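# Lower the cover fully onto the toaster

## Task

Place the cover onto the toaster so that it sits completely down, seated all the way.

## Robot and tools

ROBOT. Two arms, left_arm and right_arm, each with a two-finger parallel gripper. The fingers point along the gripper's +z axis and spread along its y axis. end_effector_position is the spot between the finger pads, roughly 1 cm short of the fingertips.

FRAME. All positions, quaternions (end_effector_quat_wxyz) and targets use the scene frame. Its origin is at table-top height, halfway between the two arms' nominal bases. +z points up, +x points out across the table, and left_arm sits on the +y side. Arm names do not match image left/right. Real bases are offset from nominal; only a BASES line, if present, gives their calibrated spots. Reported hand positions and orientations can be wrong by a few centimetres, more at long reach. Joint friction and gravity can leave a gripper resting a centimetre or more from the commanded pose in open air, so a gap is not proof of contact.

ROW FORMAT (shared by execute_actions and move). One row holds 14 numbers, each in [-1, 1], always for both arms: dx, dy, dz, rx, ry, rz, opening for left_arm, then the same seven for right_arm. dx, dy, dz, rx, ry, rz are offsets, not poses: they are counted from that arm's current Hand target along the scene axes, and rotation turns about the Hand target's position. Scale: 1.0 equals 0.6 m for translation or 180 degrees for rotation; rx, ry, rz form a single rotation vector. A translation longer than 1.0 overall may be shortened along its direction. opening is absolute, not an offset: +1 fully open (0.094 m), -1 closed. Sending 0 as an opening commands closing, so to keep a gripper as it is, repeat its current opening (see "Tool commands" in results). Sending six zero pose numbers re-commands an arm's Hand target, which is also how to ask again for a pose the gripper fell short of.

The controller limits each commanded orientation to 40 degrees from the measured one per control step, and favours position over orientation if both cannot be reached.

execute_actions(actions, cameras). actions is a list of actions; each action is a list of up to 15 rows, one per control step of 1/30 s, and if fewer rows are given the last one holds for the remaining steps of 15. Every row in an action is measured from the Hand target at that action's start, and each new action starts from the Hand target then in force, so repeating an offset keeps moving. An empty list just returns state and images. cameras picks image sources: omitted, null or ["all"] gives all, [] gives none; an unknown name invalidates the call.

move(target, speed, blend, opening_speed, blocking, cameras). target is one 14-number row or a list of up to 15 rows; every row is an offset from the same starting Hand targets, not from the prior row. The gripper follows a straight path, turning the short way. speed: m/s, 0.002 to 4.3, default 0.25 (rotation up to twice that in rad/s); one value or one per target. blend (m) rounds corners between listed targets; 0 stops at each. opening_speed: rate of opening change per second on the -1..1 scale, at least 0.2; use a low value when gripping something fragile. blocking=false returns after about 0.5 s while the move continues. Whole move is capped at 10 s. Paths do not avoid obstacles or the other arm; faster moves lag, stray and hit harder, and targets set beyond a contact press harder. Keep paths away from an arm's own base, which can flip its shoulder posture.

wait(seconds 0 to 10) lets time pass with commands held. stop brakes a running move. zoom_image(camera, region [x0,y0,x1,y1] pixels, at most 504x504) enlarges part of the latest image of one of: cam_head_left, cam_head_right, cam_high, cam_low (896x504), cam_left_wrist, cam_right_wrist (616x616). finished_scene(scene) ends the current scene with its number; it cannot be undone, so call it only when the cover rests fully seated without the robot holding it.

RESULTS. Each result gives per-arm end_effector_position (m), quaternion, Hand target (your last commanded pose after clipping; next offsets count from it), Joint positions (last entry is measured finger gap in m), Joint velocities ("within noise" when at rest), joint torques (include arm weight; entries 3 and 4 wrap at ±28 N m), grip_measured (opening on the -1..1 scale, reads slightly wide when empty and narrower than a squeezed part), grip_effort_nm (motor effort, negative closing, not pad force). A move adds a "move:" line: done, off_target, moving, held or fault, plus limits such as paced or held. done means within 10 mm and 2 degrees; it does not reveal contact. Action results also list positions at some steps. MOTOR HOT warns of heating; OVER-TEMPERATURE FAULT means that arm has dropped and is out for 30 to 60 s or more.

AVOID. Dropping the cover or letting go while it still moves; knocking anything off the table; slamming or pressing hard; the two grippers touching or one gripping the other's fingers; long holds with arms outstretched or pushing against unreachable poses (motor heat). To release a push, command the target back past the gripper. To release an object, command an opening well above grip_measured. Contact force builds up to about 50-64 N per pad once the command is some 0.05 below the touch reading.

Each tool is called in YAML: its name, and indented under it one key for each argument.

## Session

execute_actions:
  actions: []

zoom_image:
  camera: "cam_high"
  region: [320, 120, 640, 400]

zoom_image:
  camera: "cam_low"
  region: [240, 120, 640, 400]

Scene clock: 0.00 s.
left_arm: end_effector_position=(+0.8167, +0.4024, +0.3455) grip_measured=+1.000 grip_effort_nm=n/a end_effector_quat_wxyz=(+0.461, -0.430, +0.774, -0.063) | right_arm: end_effector_position=(+0.1964, -0.4644, +0.2507) grip_measured=+1.000 grip_effort_nm=n/a end_effector_quat_wxyz=(-0.002, +0.125, +0.992, +0.026)
Joint positions: left_arm=[0.121 2.185 2.374 -0.807 -0.201 -0.783 0.094] | right_arm=[-0.96 1.164 1.053 -1.499 -0.034 -0.672 0.094]
Joint velocities: within noise
Joint torques (N m): no reading
Heat: left arm: hottest shoulder 30 °C; right arm: hottest shoulder 30 °C.
Hand target: left_arm +0.8174, +0.4026, +0.3706; +0.478, -0.427, +0.764, -0.070 | right_arm +0.2003, -0.4695, +0.2586; +0.006, +0.125, +0.992, +0.018
Tool commands: left_gripper/opening=+1.0 right_gripper/opening=+1.0

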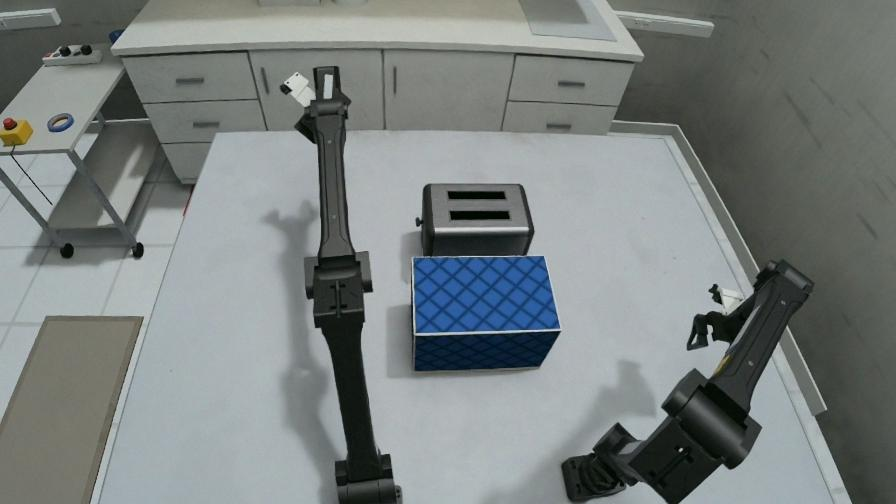

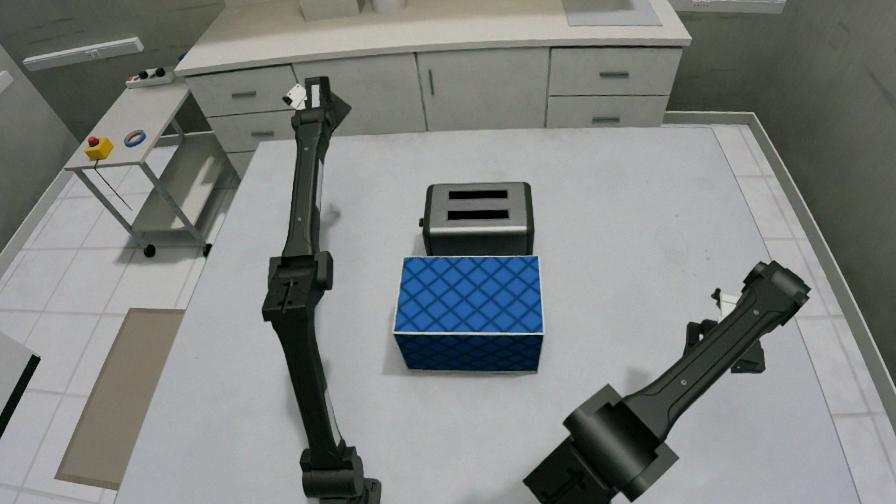

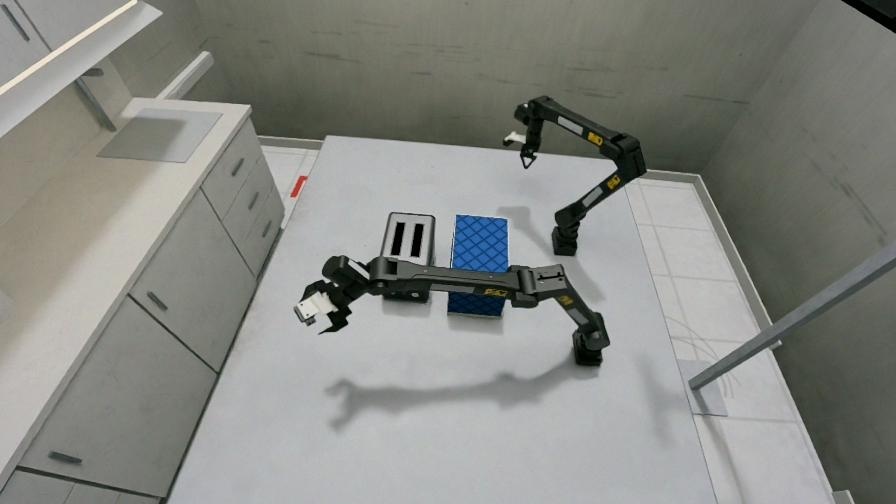

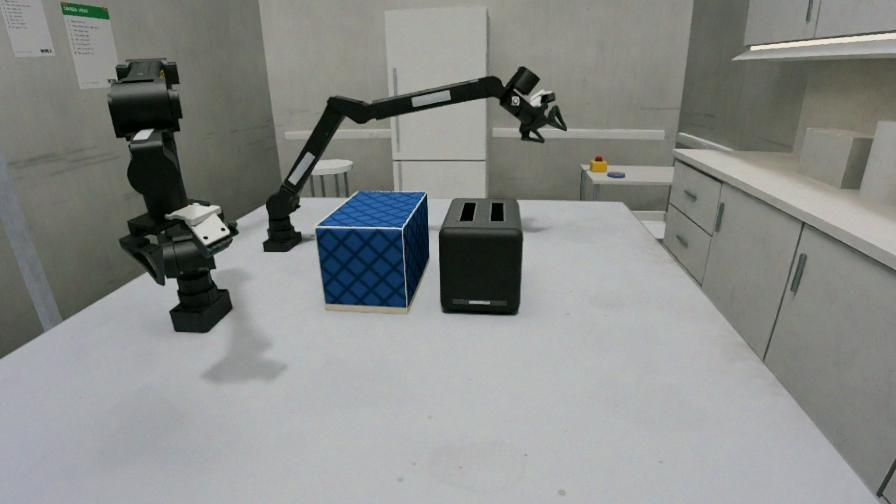

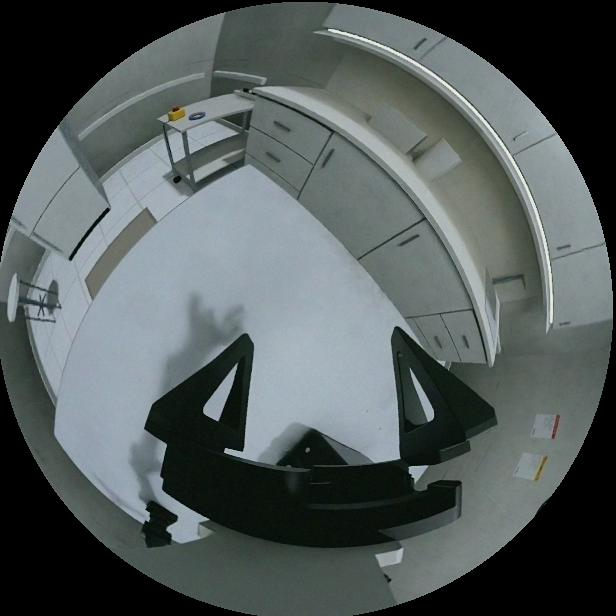

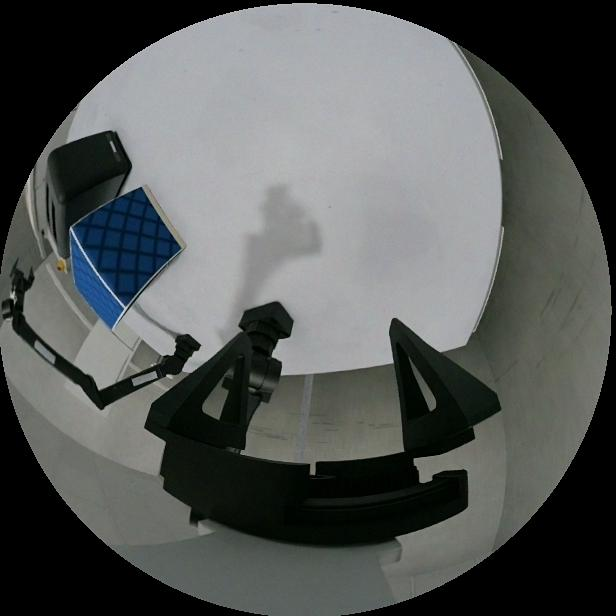

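Scaled by 1.575.

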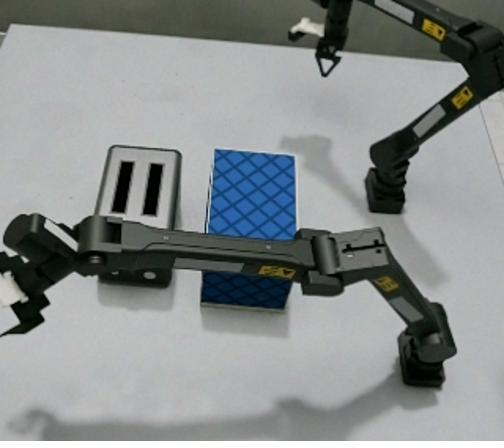

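Scaled by 1.260.

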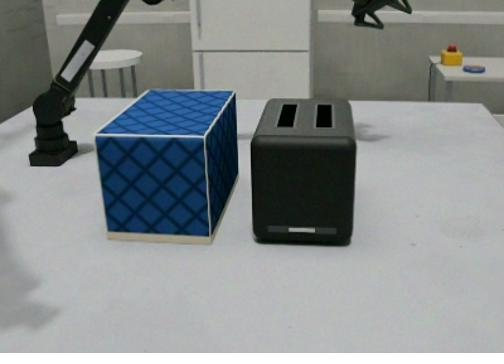

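move:
  target: [-0.735,-0.08,-0.1,-0.307,0.077,-0.459,-0.45,0.298,0.2,0.09,0.4126,-0.067,0.0548,-0.45]
  speed: 0.25

zoom_image:
  camera: "cam_low"
  region: [200, 120, 560, 400]

zoom_image:
  camera: "cam_high"
  region: [340, 120, 660, 400]

Scene clock: 20.60 s.
left_arm: end_effector_position=(+0.3819, +0.3506, +0.3003) grip_measured=-0.448 grip_effort_nm=-0.110 end_effector_quat_wxyz=(+0.149, -0.134, +0.822, -0.534) | right_arm: end_effector_position=(+0.3679, -0.3442, +0.3036) grip_measured=-0.448 grip_effort_nm=-0.110 end_effector_quat_wxyz=(+0.186, +0.156, +0.833, +0.497)
Joint positions: left_arm=[0.579 1.543 1.311 -1.68 1.148 0.483 0.026] | right_arm=[-0.769 1.425 1.159 -1.671 -1.083 -0.584 0.026]
Joint torques (N m): left_arm=[0.67 -15.79 6.82 -0.8 0.47 0.28] | right_arm=[-0.21 -7.12 12.12 -0.59 -0.74 0.18]
Heat: left arm: hottest elbow 34 °C; right arm: hottest shoulder 30 °C.
Hand target: left_arm +0.3764, +0.3546, +0.3105; +0.000, +0.000, +0.780, -0.625 | right_arm +0.3791, -0.3495, +0.3124; +0.024, +0.021, +0.781, +0.624
Off the commanded pose: left_arm 0.012 m, 26 deg | right_arm 0.015 m, 29 deg.
joint sent to its limit (left arm) — joint 4 (wrist pitch), lower limit. The joint targets are off in orientation, not in position.
joint sent to its limit (right arm) — joint 4 (wrist pitch), lower limit. The joint targets are off in orientation, not in position.
move: off_target (left_arm, right_arm)

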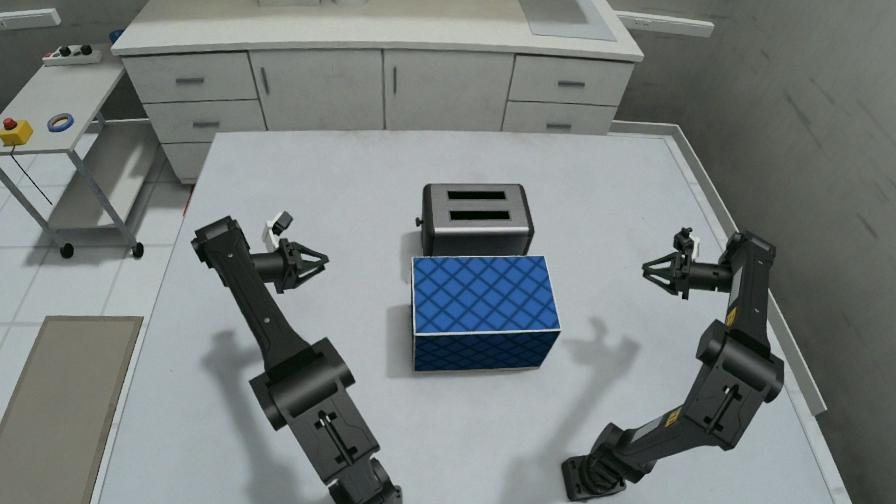

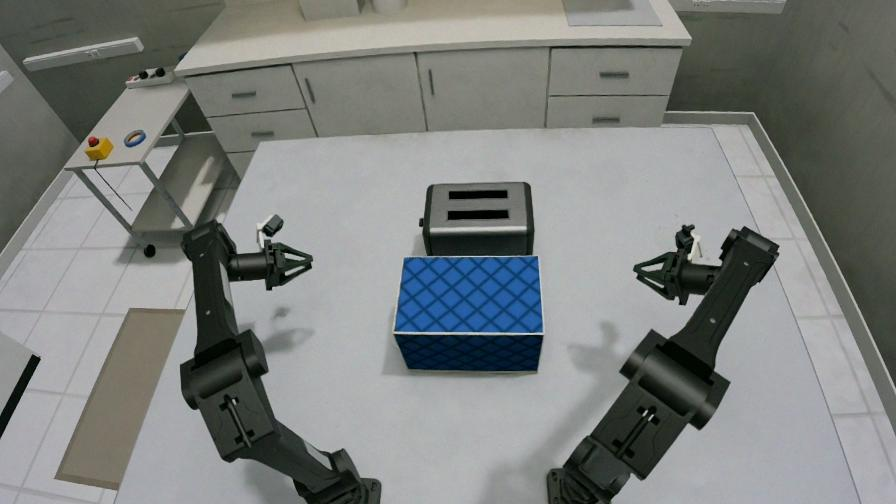

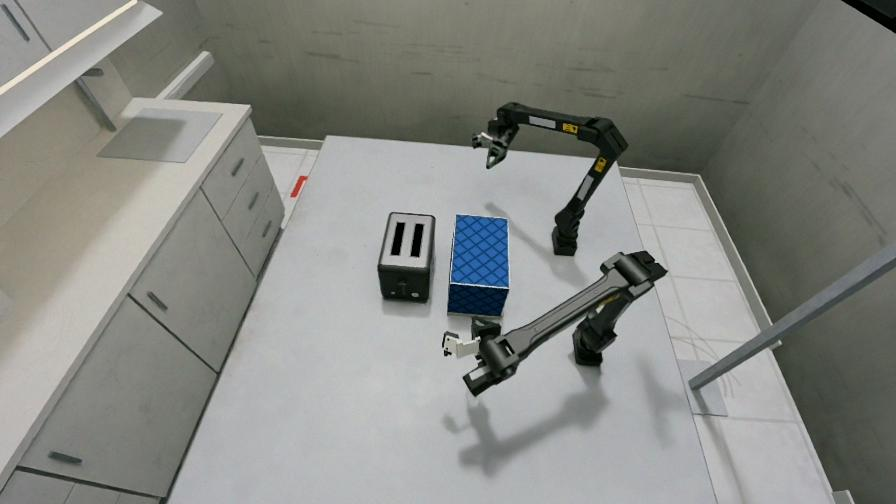

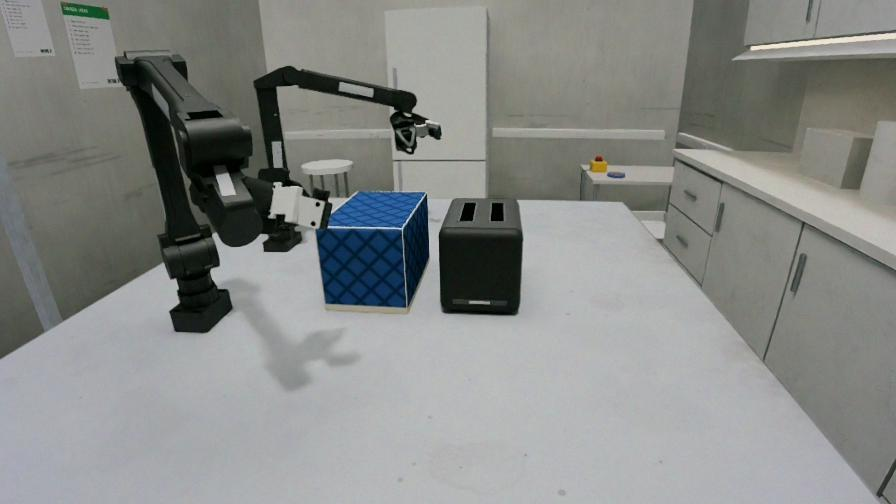

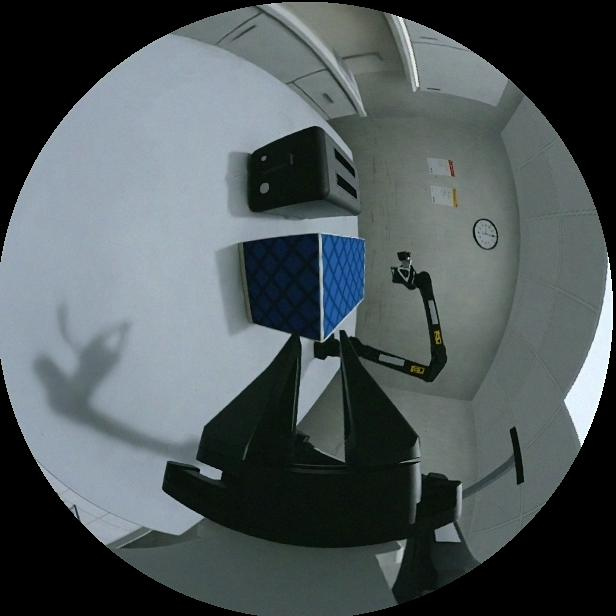

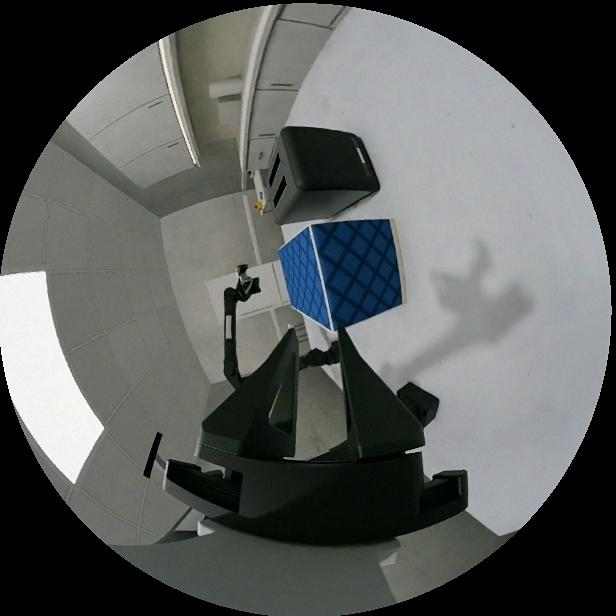

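Scaled by 1.400.

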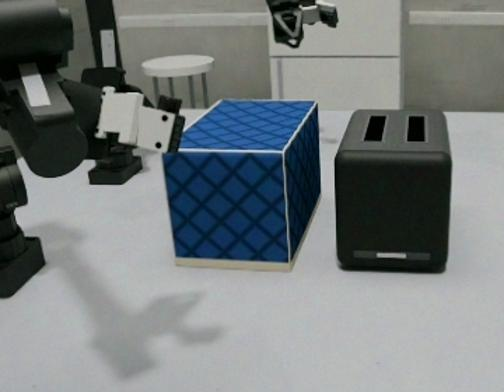

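Scaled by 1.575.

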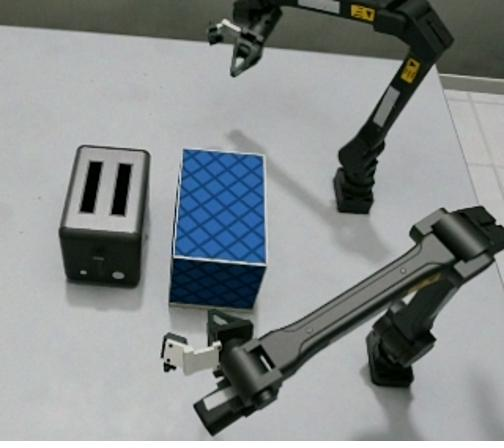

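move:
  target: [0.014,-0.17,-0.14,0,0,0,-0.45,0.01,0.165,-0.145,0,0,0,-0.45]
  speed: 0.15

zoom_image:
  camera: "cam_head_left"
  region: [300, 200, 680, 400]

zoom_image:
  camera: "cam_high"
  region: [400, 160, 560, 360]

Scene clock: 34.63 s.
left_arm: end_effector_position=(+0.3831, +0.2569, +0.2298) grip_measured=-0.448 grip_effort_nm=-0.100 end_effector_quat_wxyz=(+0.063, -0.048, +0.810, -0.582) | right_arm: end_effector_position=(+0.3862, -0.2550, +0.2325) grip_measured=-0.448 grip_effort_nm=-0.115 end_effector_quat_wxyz=(+0.090, +0.069, +0.816, +0.567)
Joint positions: left_arm=[0.375 1.662 1.205 -1.68 1.187 0.649 0.026] | right_arm=[-0.54 1.594 1.075 -1.671 -1.139 -0.738 0.026]
Joint torques (N m): left_arm=[-1.03 -13.16 6.17 -0.96 0.64 0.26] | right_arm=[-0.15 -8.18 6.17 -0.88 -0.67 -0.15]
Heat: left arm: hottest elbow 34 °C; right arm: hottest shoulder 31 °C.
Hand target: left_arm +0.3847, +0.2526, +0.2266; +0.000, +0.000, +0.780, -0.625 | right_arm +0.3851, -0.2506, +0.2254; +0.024, +0.021, +0.781, +0.624
Off the commanded pose: left_arm 0.006 m, 11 deg | right_arm 0.008 m, 12 deg.
joint sent to its limit (left arm) — joint 4 (wrist pitch), lower limit. The joint targets are off in orientation, not in position.
joint sent to its limit (right arm) — joint 4 (wrist pitch), lower limit. The joint targets are off in orientation, not in position.
move: off_target (left_arm, right_arm)

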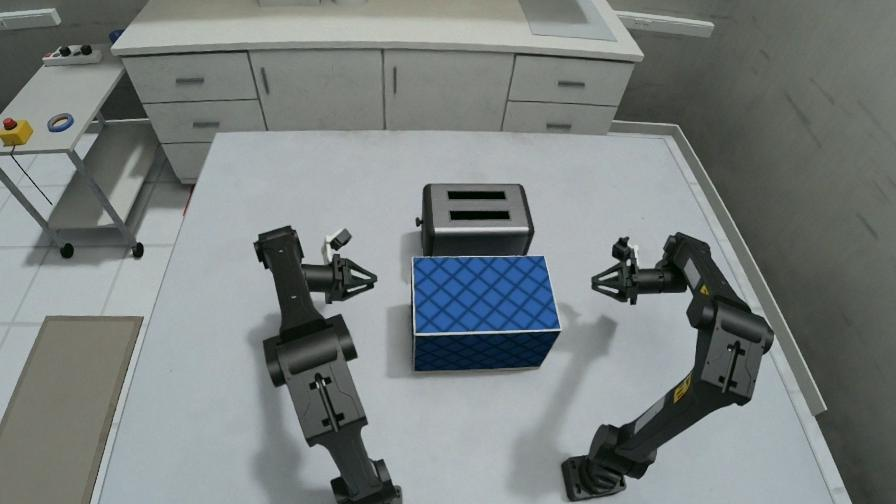

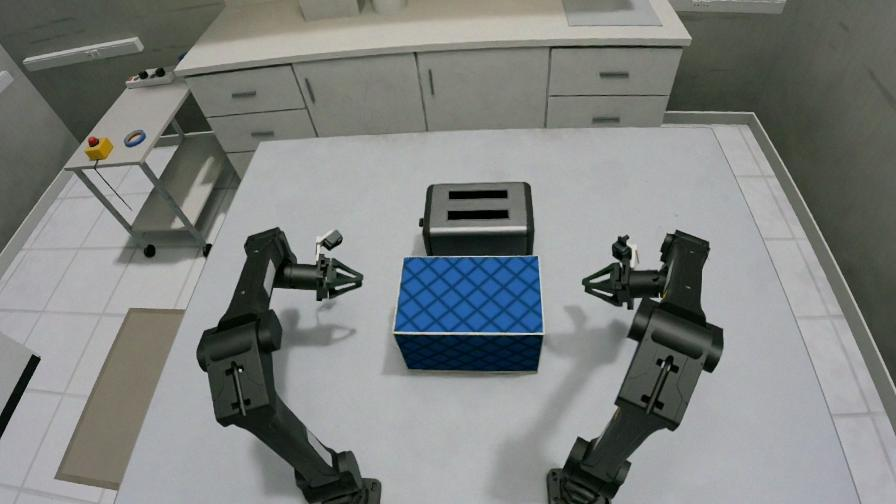

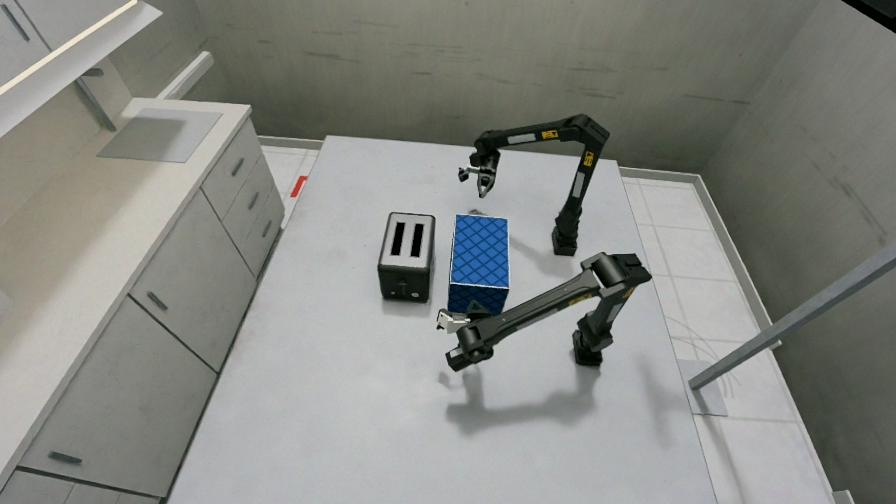

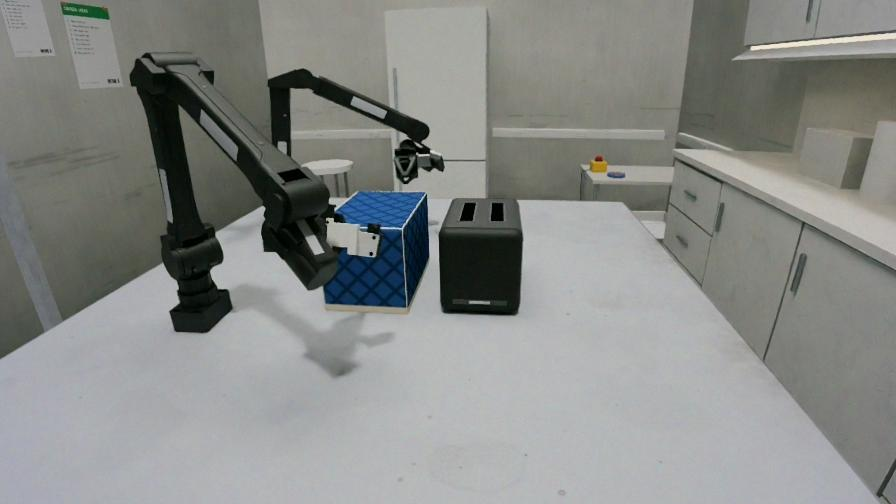

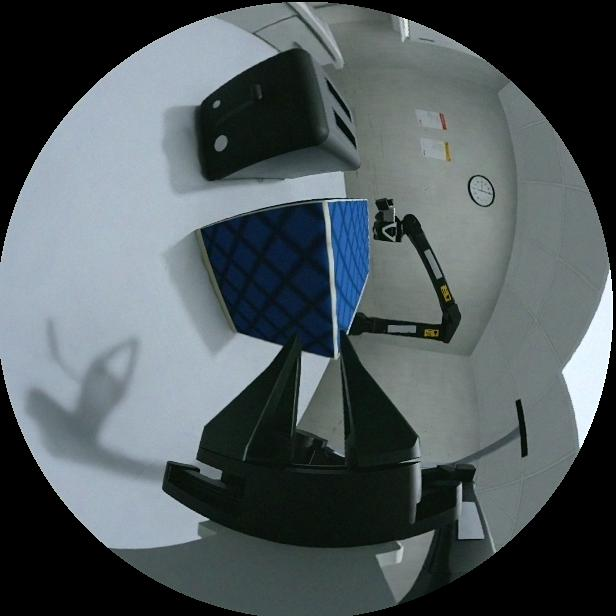

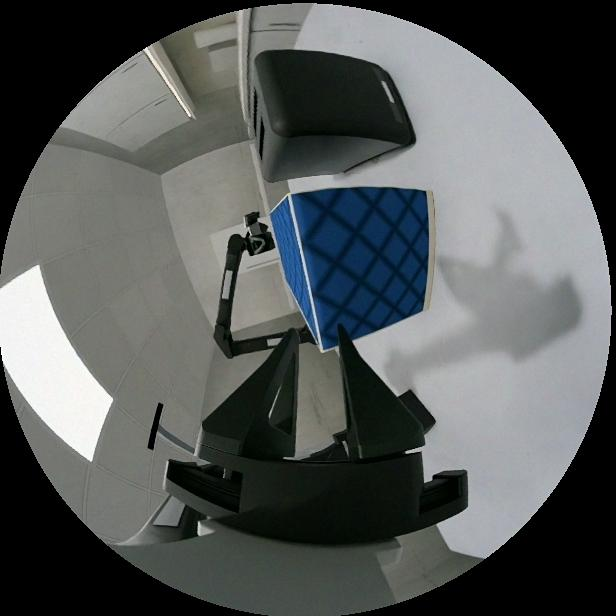

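Scaled by 1.326.

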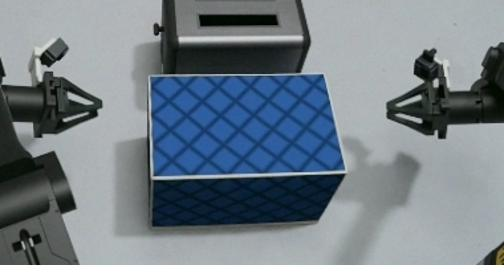

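Scaled by 2.520.

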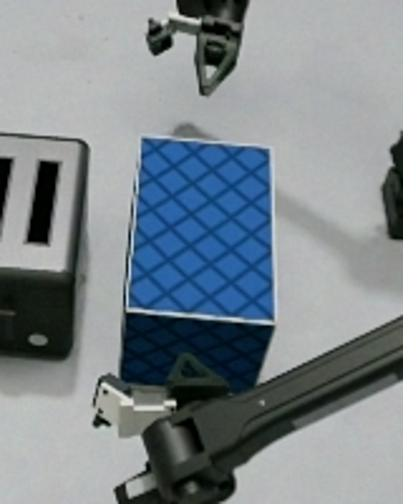

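move:
  target: [-0.024,-0.115,-0.02,0,0,0,-0.45,-0.028,0.13,-0.022,0,0,0,-0.45]
  speed: 0.1

zoom_image:
  camera: "cam_head_left"
  region: [360, 220, 600, 380]

zoom_image:
  camera: "cam_right_wrist"
  region: [200, 150, 450, 400]

zoom_image:
  camera: "cam_left_wrist"
  region: [200, 150, 450, 400]

Scene clock: 42.53 s.
left_arm: end_effector_position=(+0.3698, +0.1880, +0.2191) grip_measured=-0.448 grip_effort_nm=-0.105 end_effector_quat_wxyz=(+0.019, -0.009, +0.789, -0.614) | right_arm: end_effector_position=(+0.3705, -0.1764, +0.2196) grip_measured=-0.448 grip_effort_nm=-0.105 end_effector_quat_wxyz=(+0.042, +0.025, +0.789, +0.612)
Joint positions: left_arm=[0.227 1.675 1.145 -1.68 1.262 0.683 0.026] | right_arm=[-0.363 1.606 0.984 -1.671 -1.236 -0.788 0.026]
Joint torques (N m): left_arm=[-1.08 -12.86 5.81 -1.05 0.66 0.29] | right_arm=[-0.09 -7.71 5.5 -0.95 -0.64 -0.16]
Heat: left arm: hottest elbow 33 °C; right arm: hottest shoulder 31 °C.
Hand target: left_arm +0.3704, +0.1836, +0.2146; +0.000, +0.000, +0.780, -0.625 | right_arm +0.3683, -0.1725, +0.2122; +0.024, +0.021, +0.781, +0.624
Off the commanded pose: left_arm 0.006 m, 3 deg | right_arm 0.009 m, 3 deg.
joint sent to its limit (left arm) — joint 4 (wrist pitch), lower limit. The joint targets still meet the commanded pose.
joint sent to its limit (right arm) — joint 4 (wrist pitch), lower limit. The joint targets still meet the commanded pose.
move: off_target (left_arm, right_arm)

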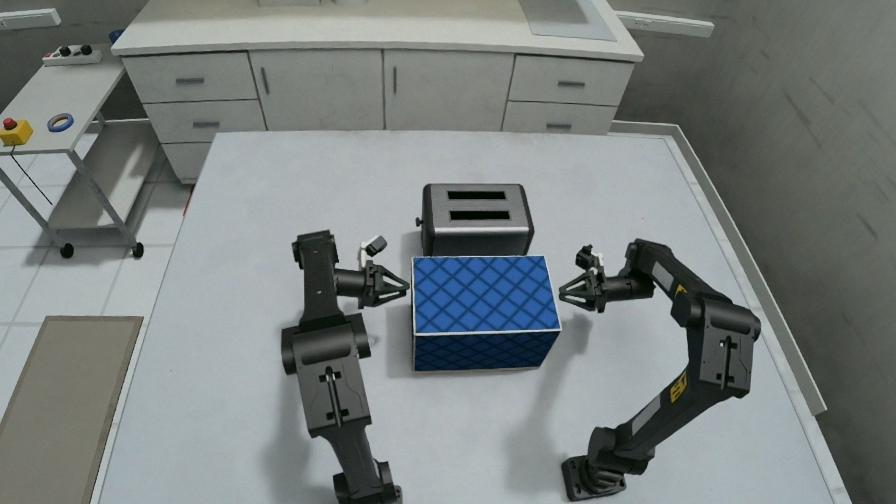

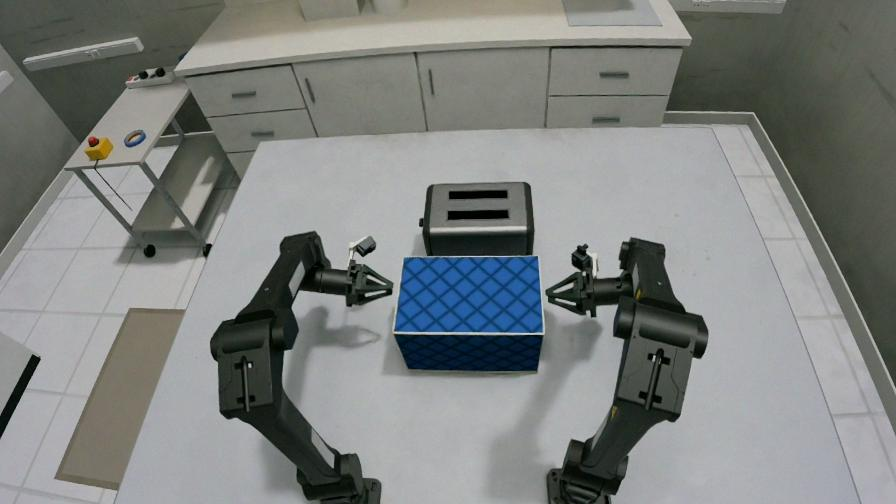

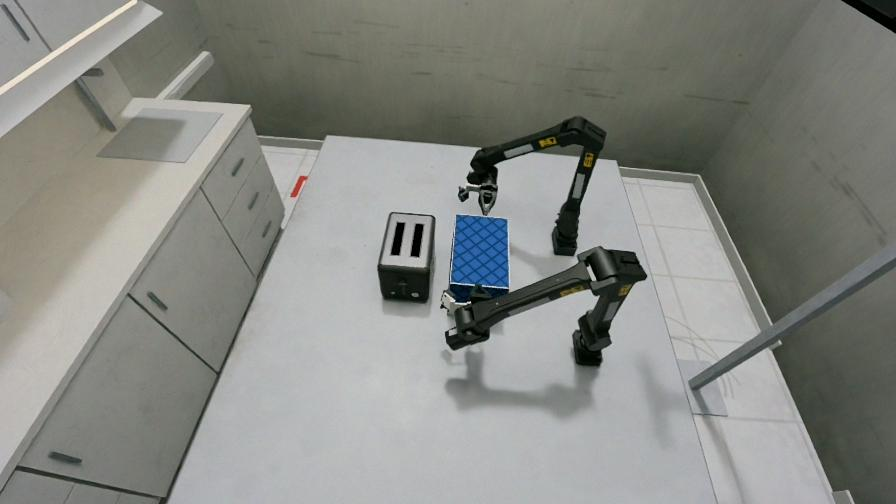

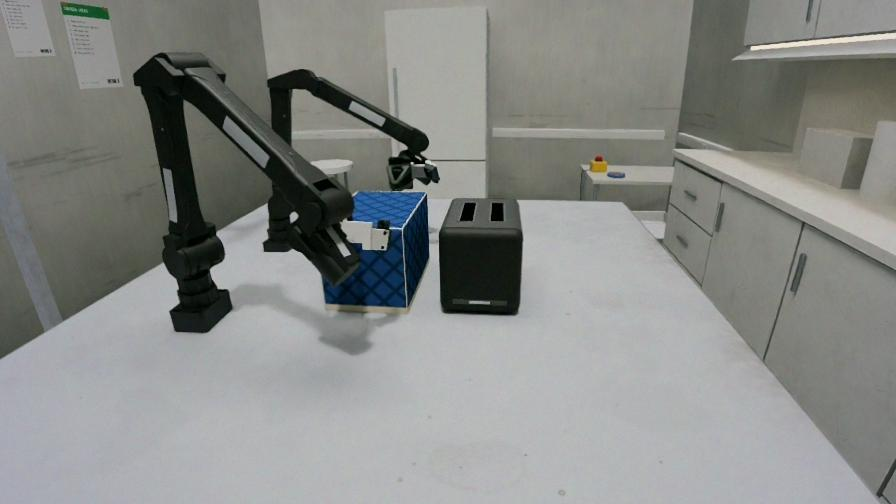

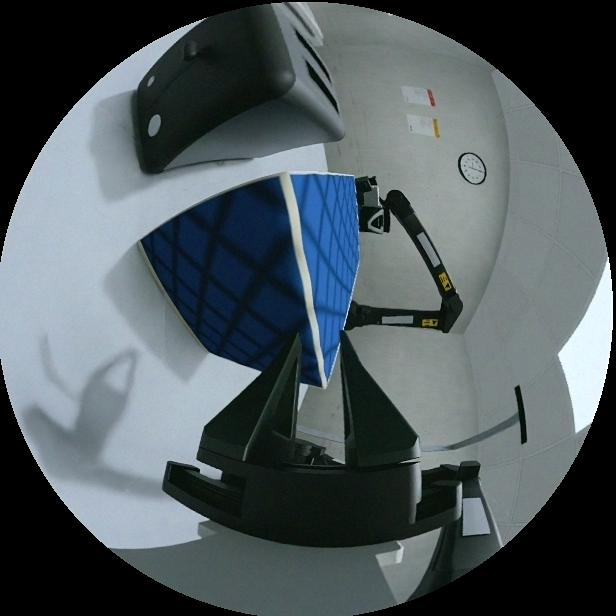

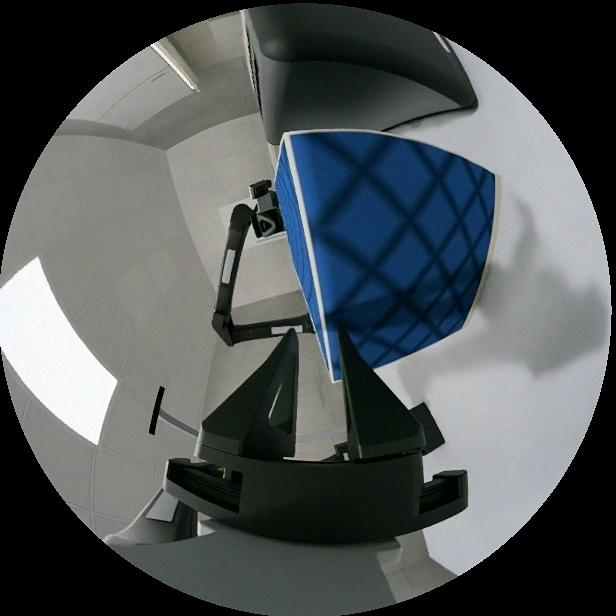

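Scaled by 2.100.

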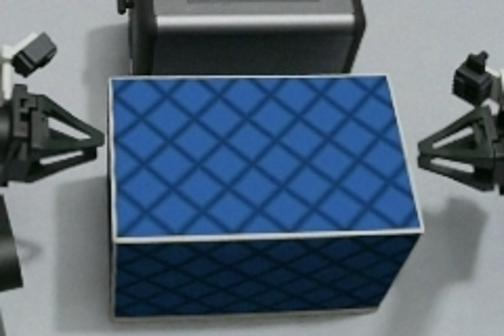

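Scaled by 2.016 from the camera's image (finer frame: 880x880).

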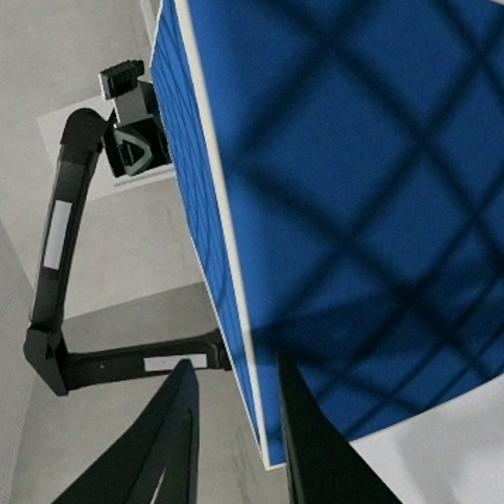

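Scaled by 2.016 from the camera's image (finer frame: 880x880).

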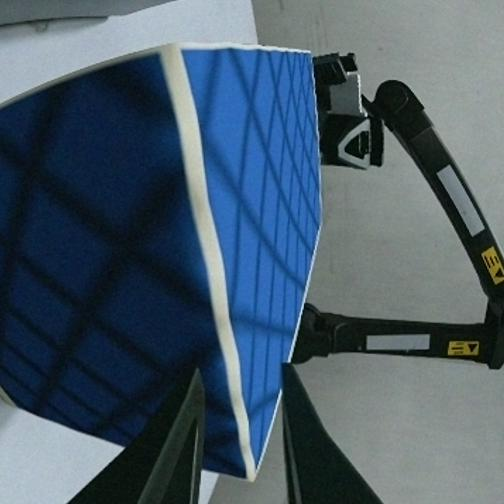

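move:
  target: [0,-0.028,-0.008,0,0,0,-0.45,0.002,0.042,-0.008,0,0,0,-0.45]
  speed: 0.06

zoom_image:
  camera: "cam_head_left"
  region: [360, 220, 600, 380]

zoom_image:
  camera: "cam_right_wrist"
  region: [200, 150, 450, 400]

zoom_image:
  camera: "cam_left_wrist"
  region: [200, 150, 450, 400]

Scene clock: 51.03 s.
left_arm: end_effector_position=(+0.3699, +0.1739, +0.2153) grip_measured=-0.448 grip_effort_nm=-0.105 end_effector_quat_wxyz=(+0.009, -0.005, +0.782, -0.623) | right_arm: end_effector_position=(+0.3718, -0.1538, +0.2137) grip_measured=-0.448 grip_effort_nm=-0.115 end_effector_quat_wxyz=(+0.039, +0.015, +0.783, +0.621)
Joint positions: left_arm=[0.194 1.691 1.142 -1.68 1.283 0.687 0.026] | right_arm=[-0.303 1.606 0.962 -1.596 -1.279 -0.734 0.026]
Joint torques (N m): left_arm=[-1.55 -12.92 5.53 -0.72 0.66 0.28] | right_arm=[0.32 -8 5.31 -0.39 -0.73 0.18]
Heat: left arm: hottest elbow 33 °C; right arm: hottest shoulder 30 °C.
Hand target: left_arm +0.3703, +0.1668, +0.2097; +0.000, +0.000, +0.780, -0.625 | right_arm +0.3694, -0.1473, +0.2073; +0.024, +0.021, +0.781, +0.624
Off the commanded pose: left_arm 0.009 m, 1 deg | right_arm 0.009 m, 2 deg.
move: done

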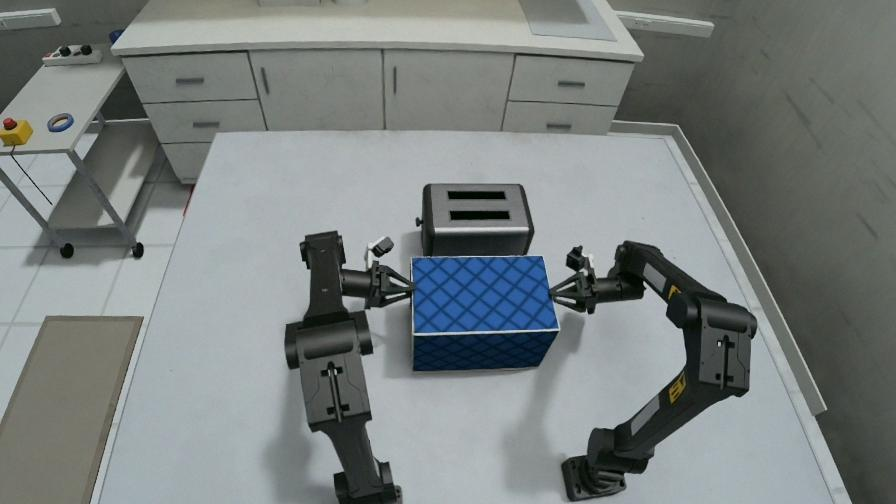

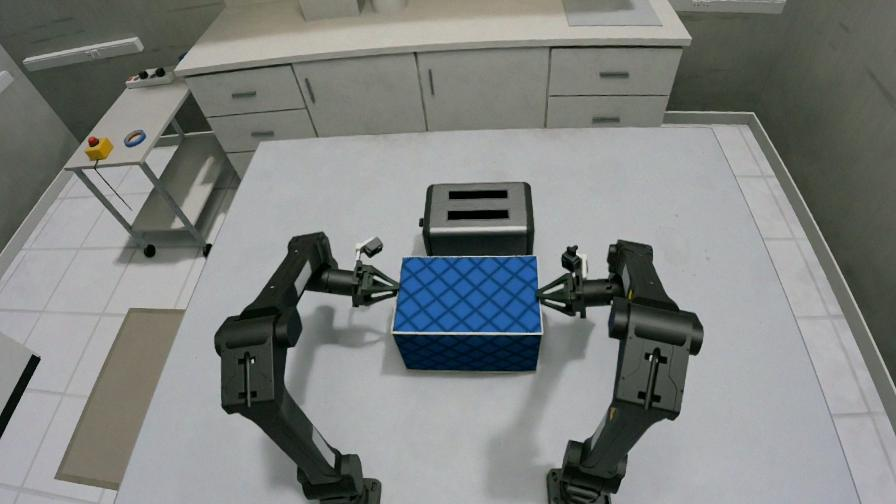

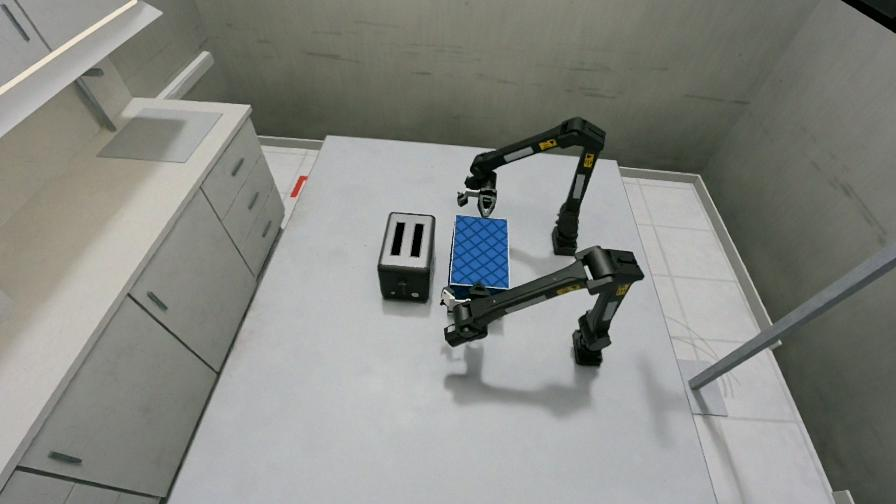

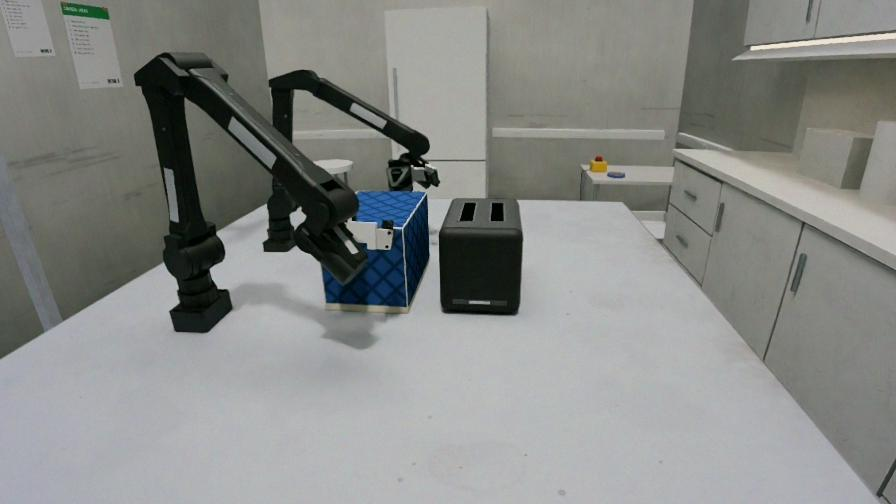

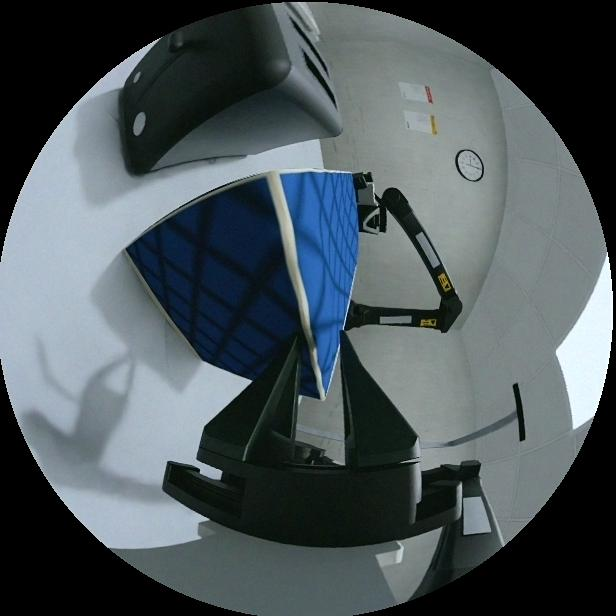

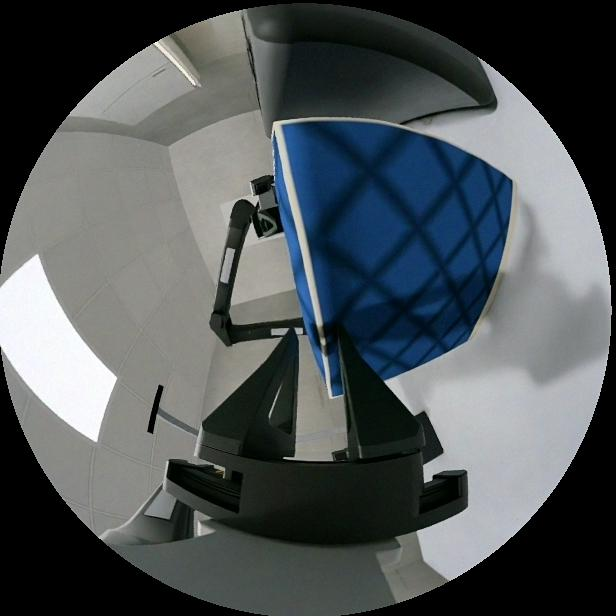

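Scaled by 2.100.

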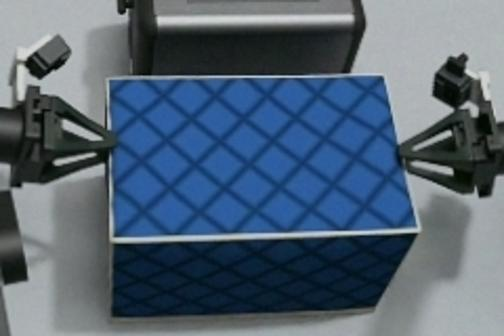

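Scaled by 2.016 from the camera's image (finer frame: 880x880).

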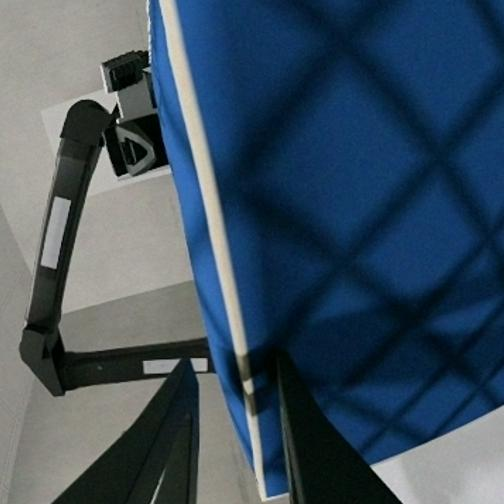

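Scaled by 2.016 from the camera's image (finer frame: 880x880).

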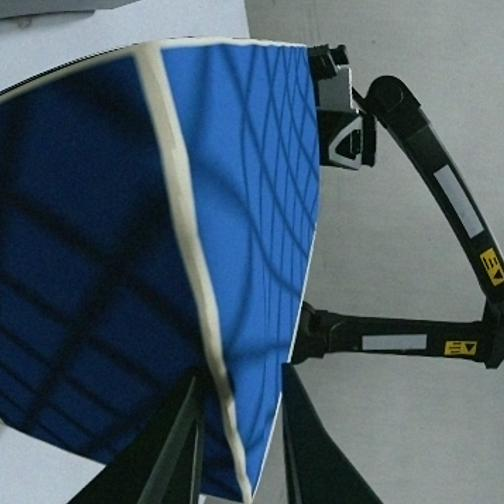

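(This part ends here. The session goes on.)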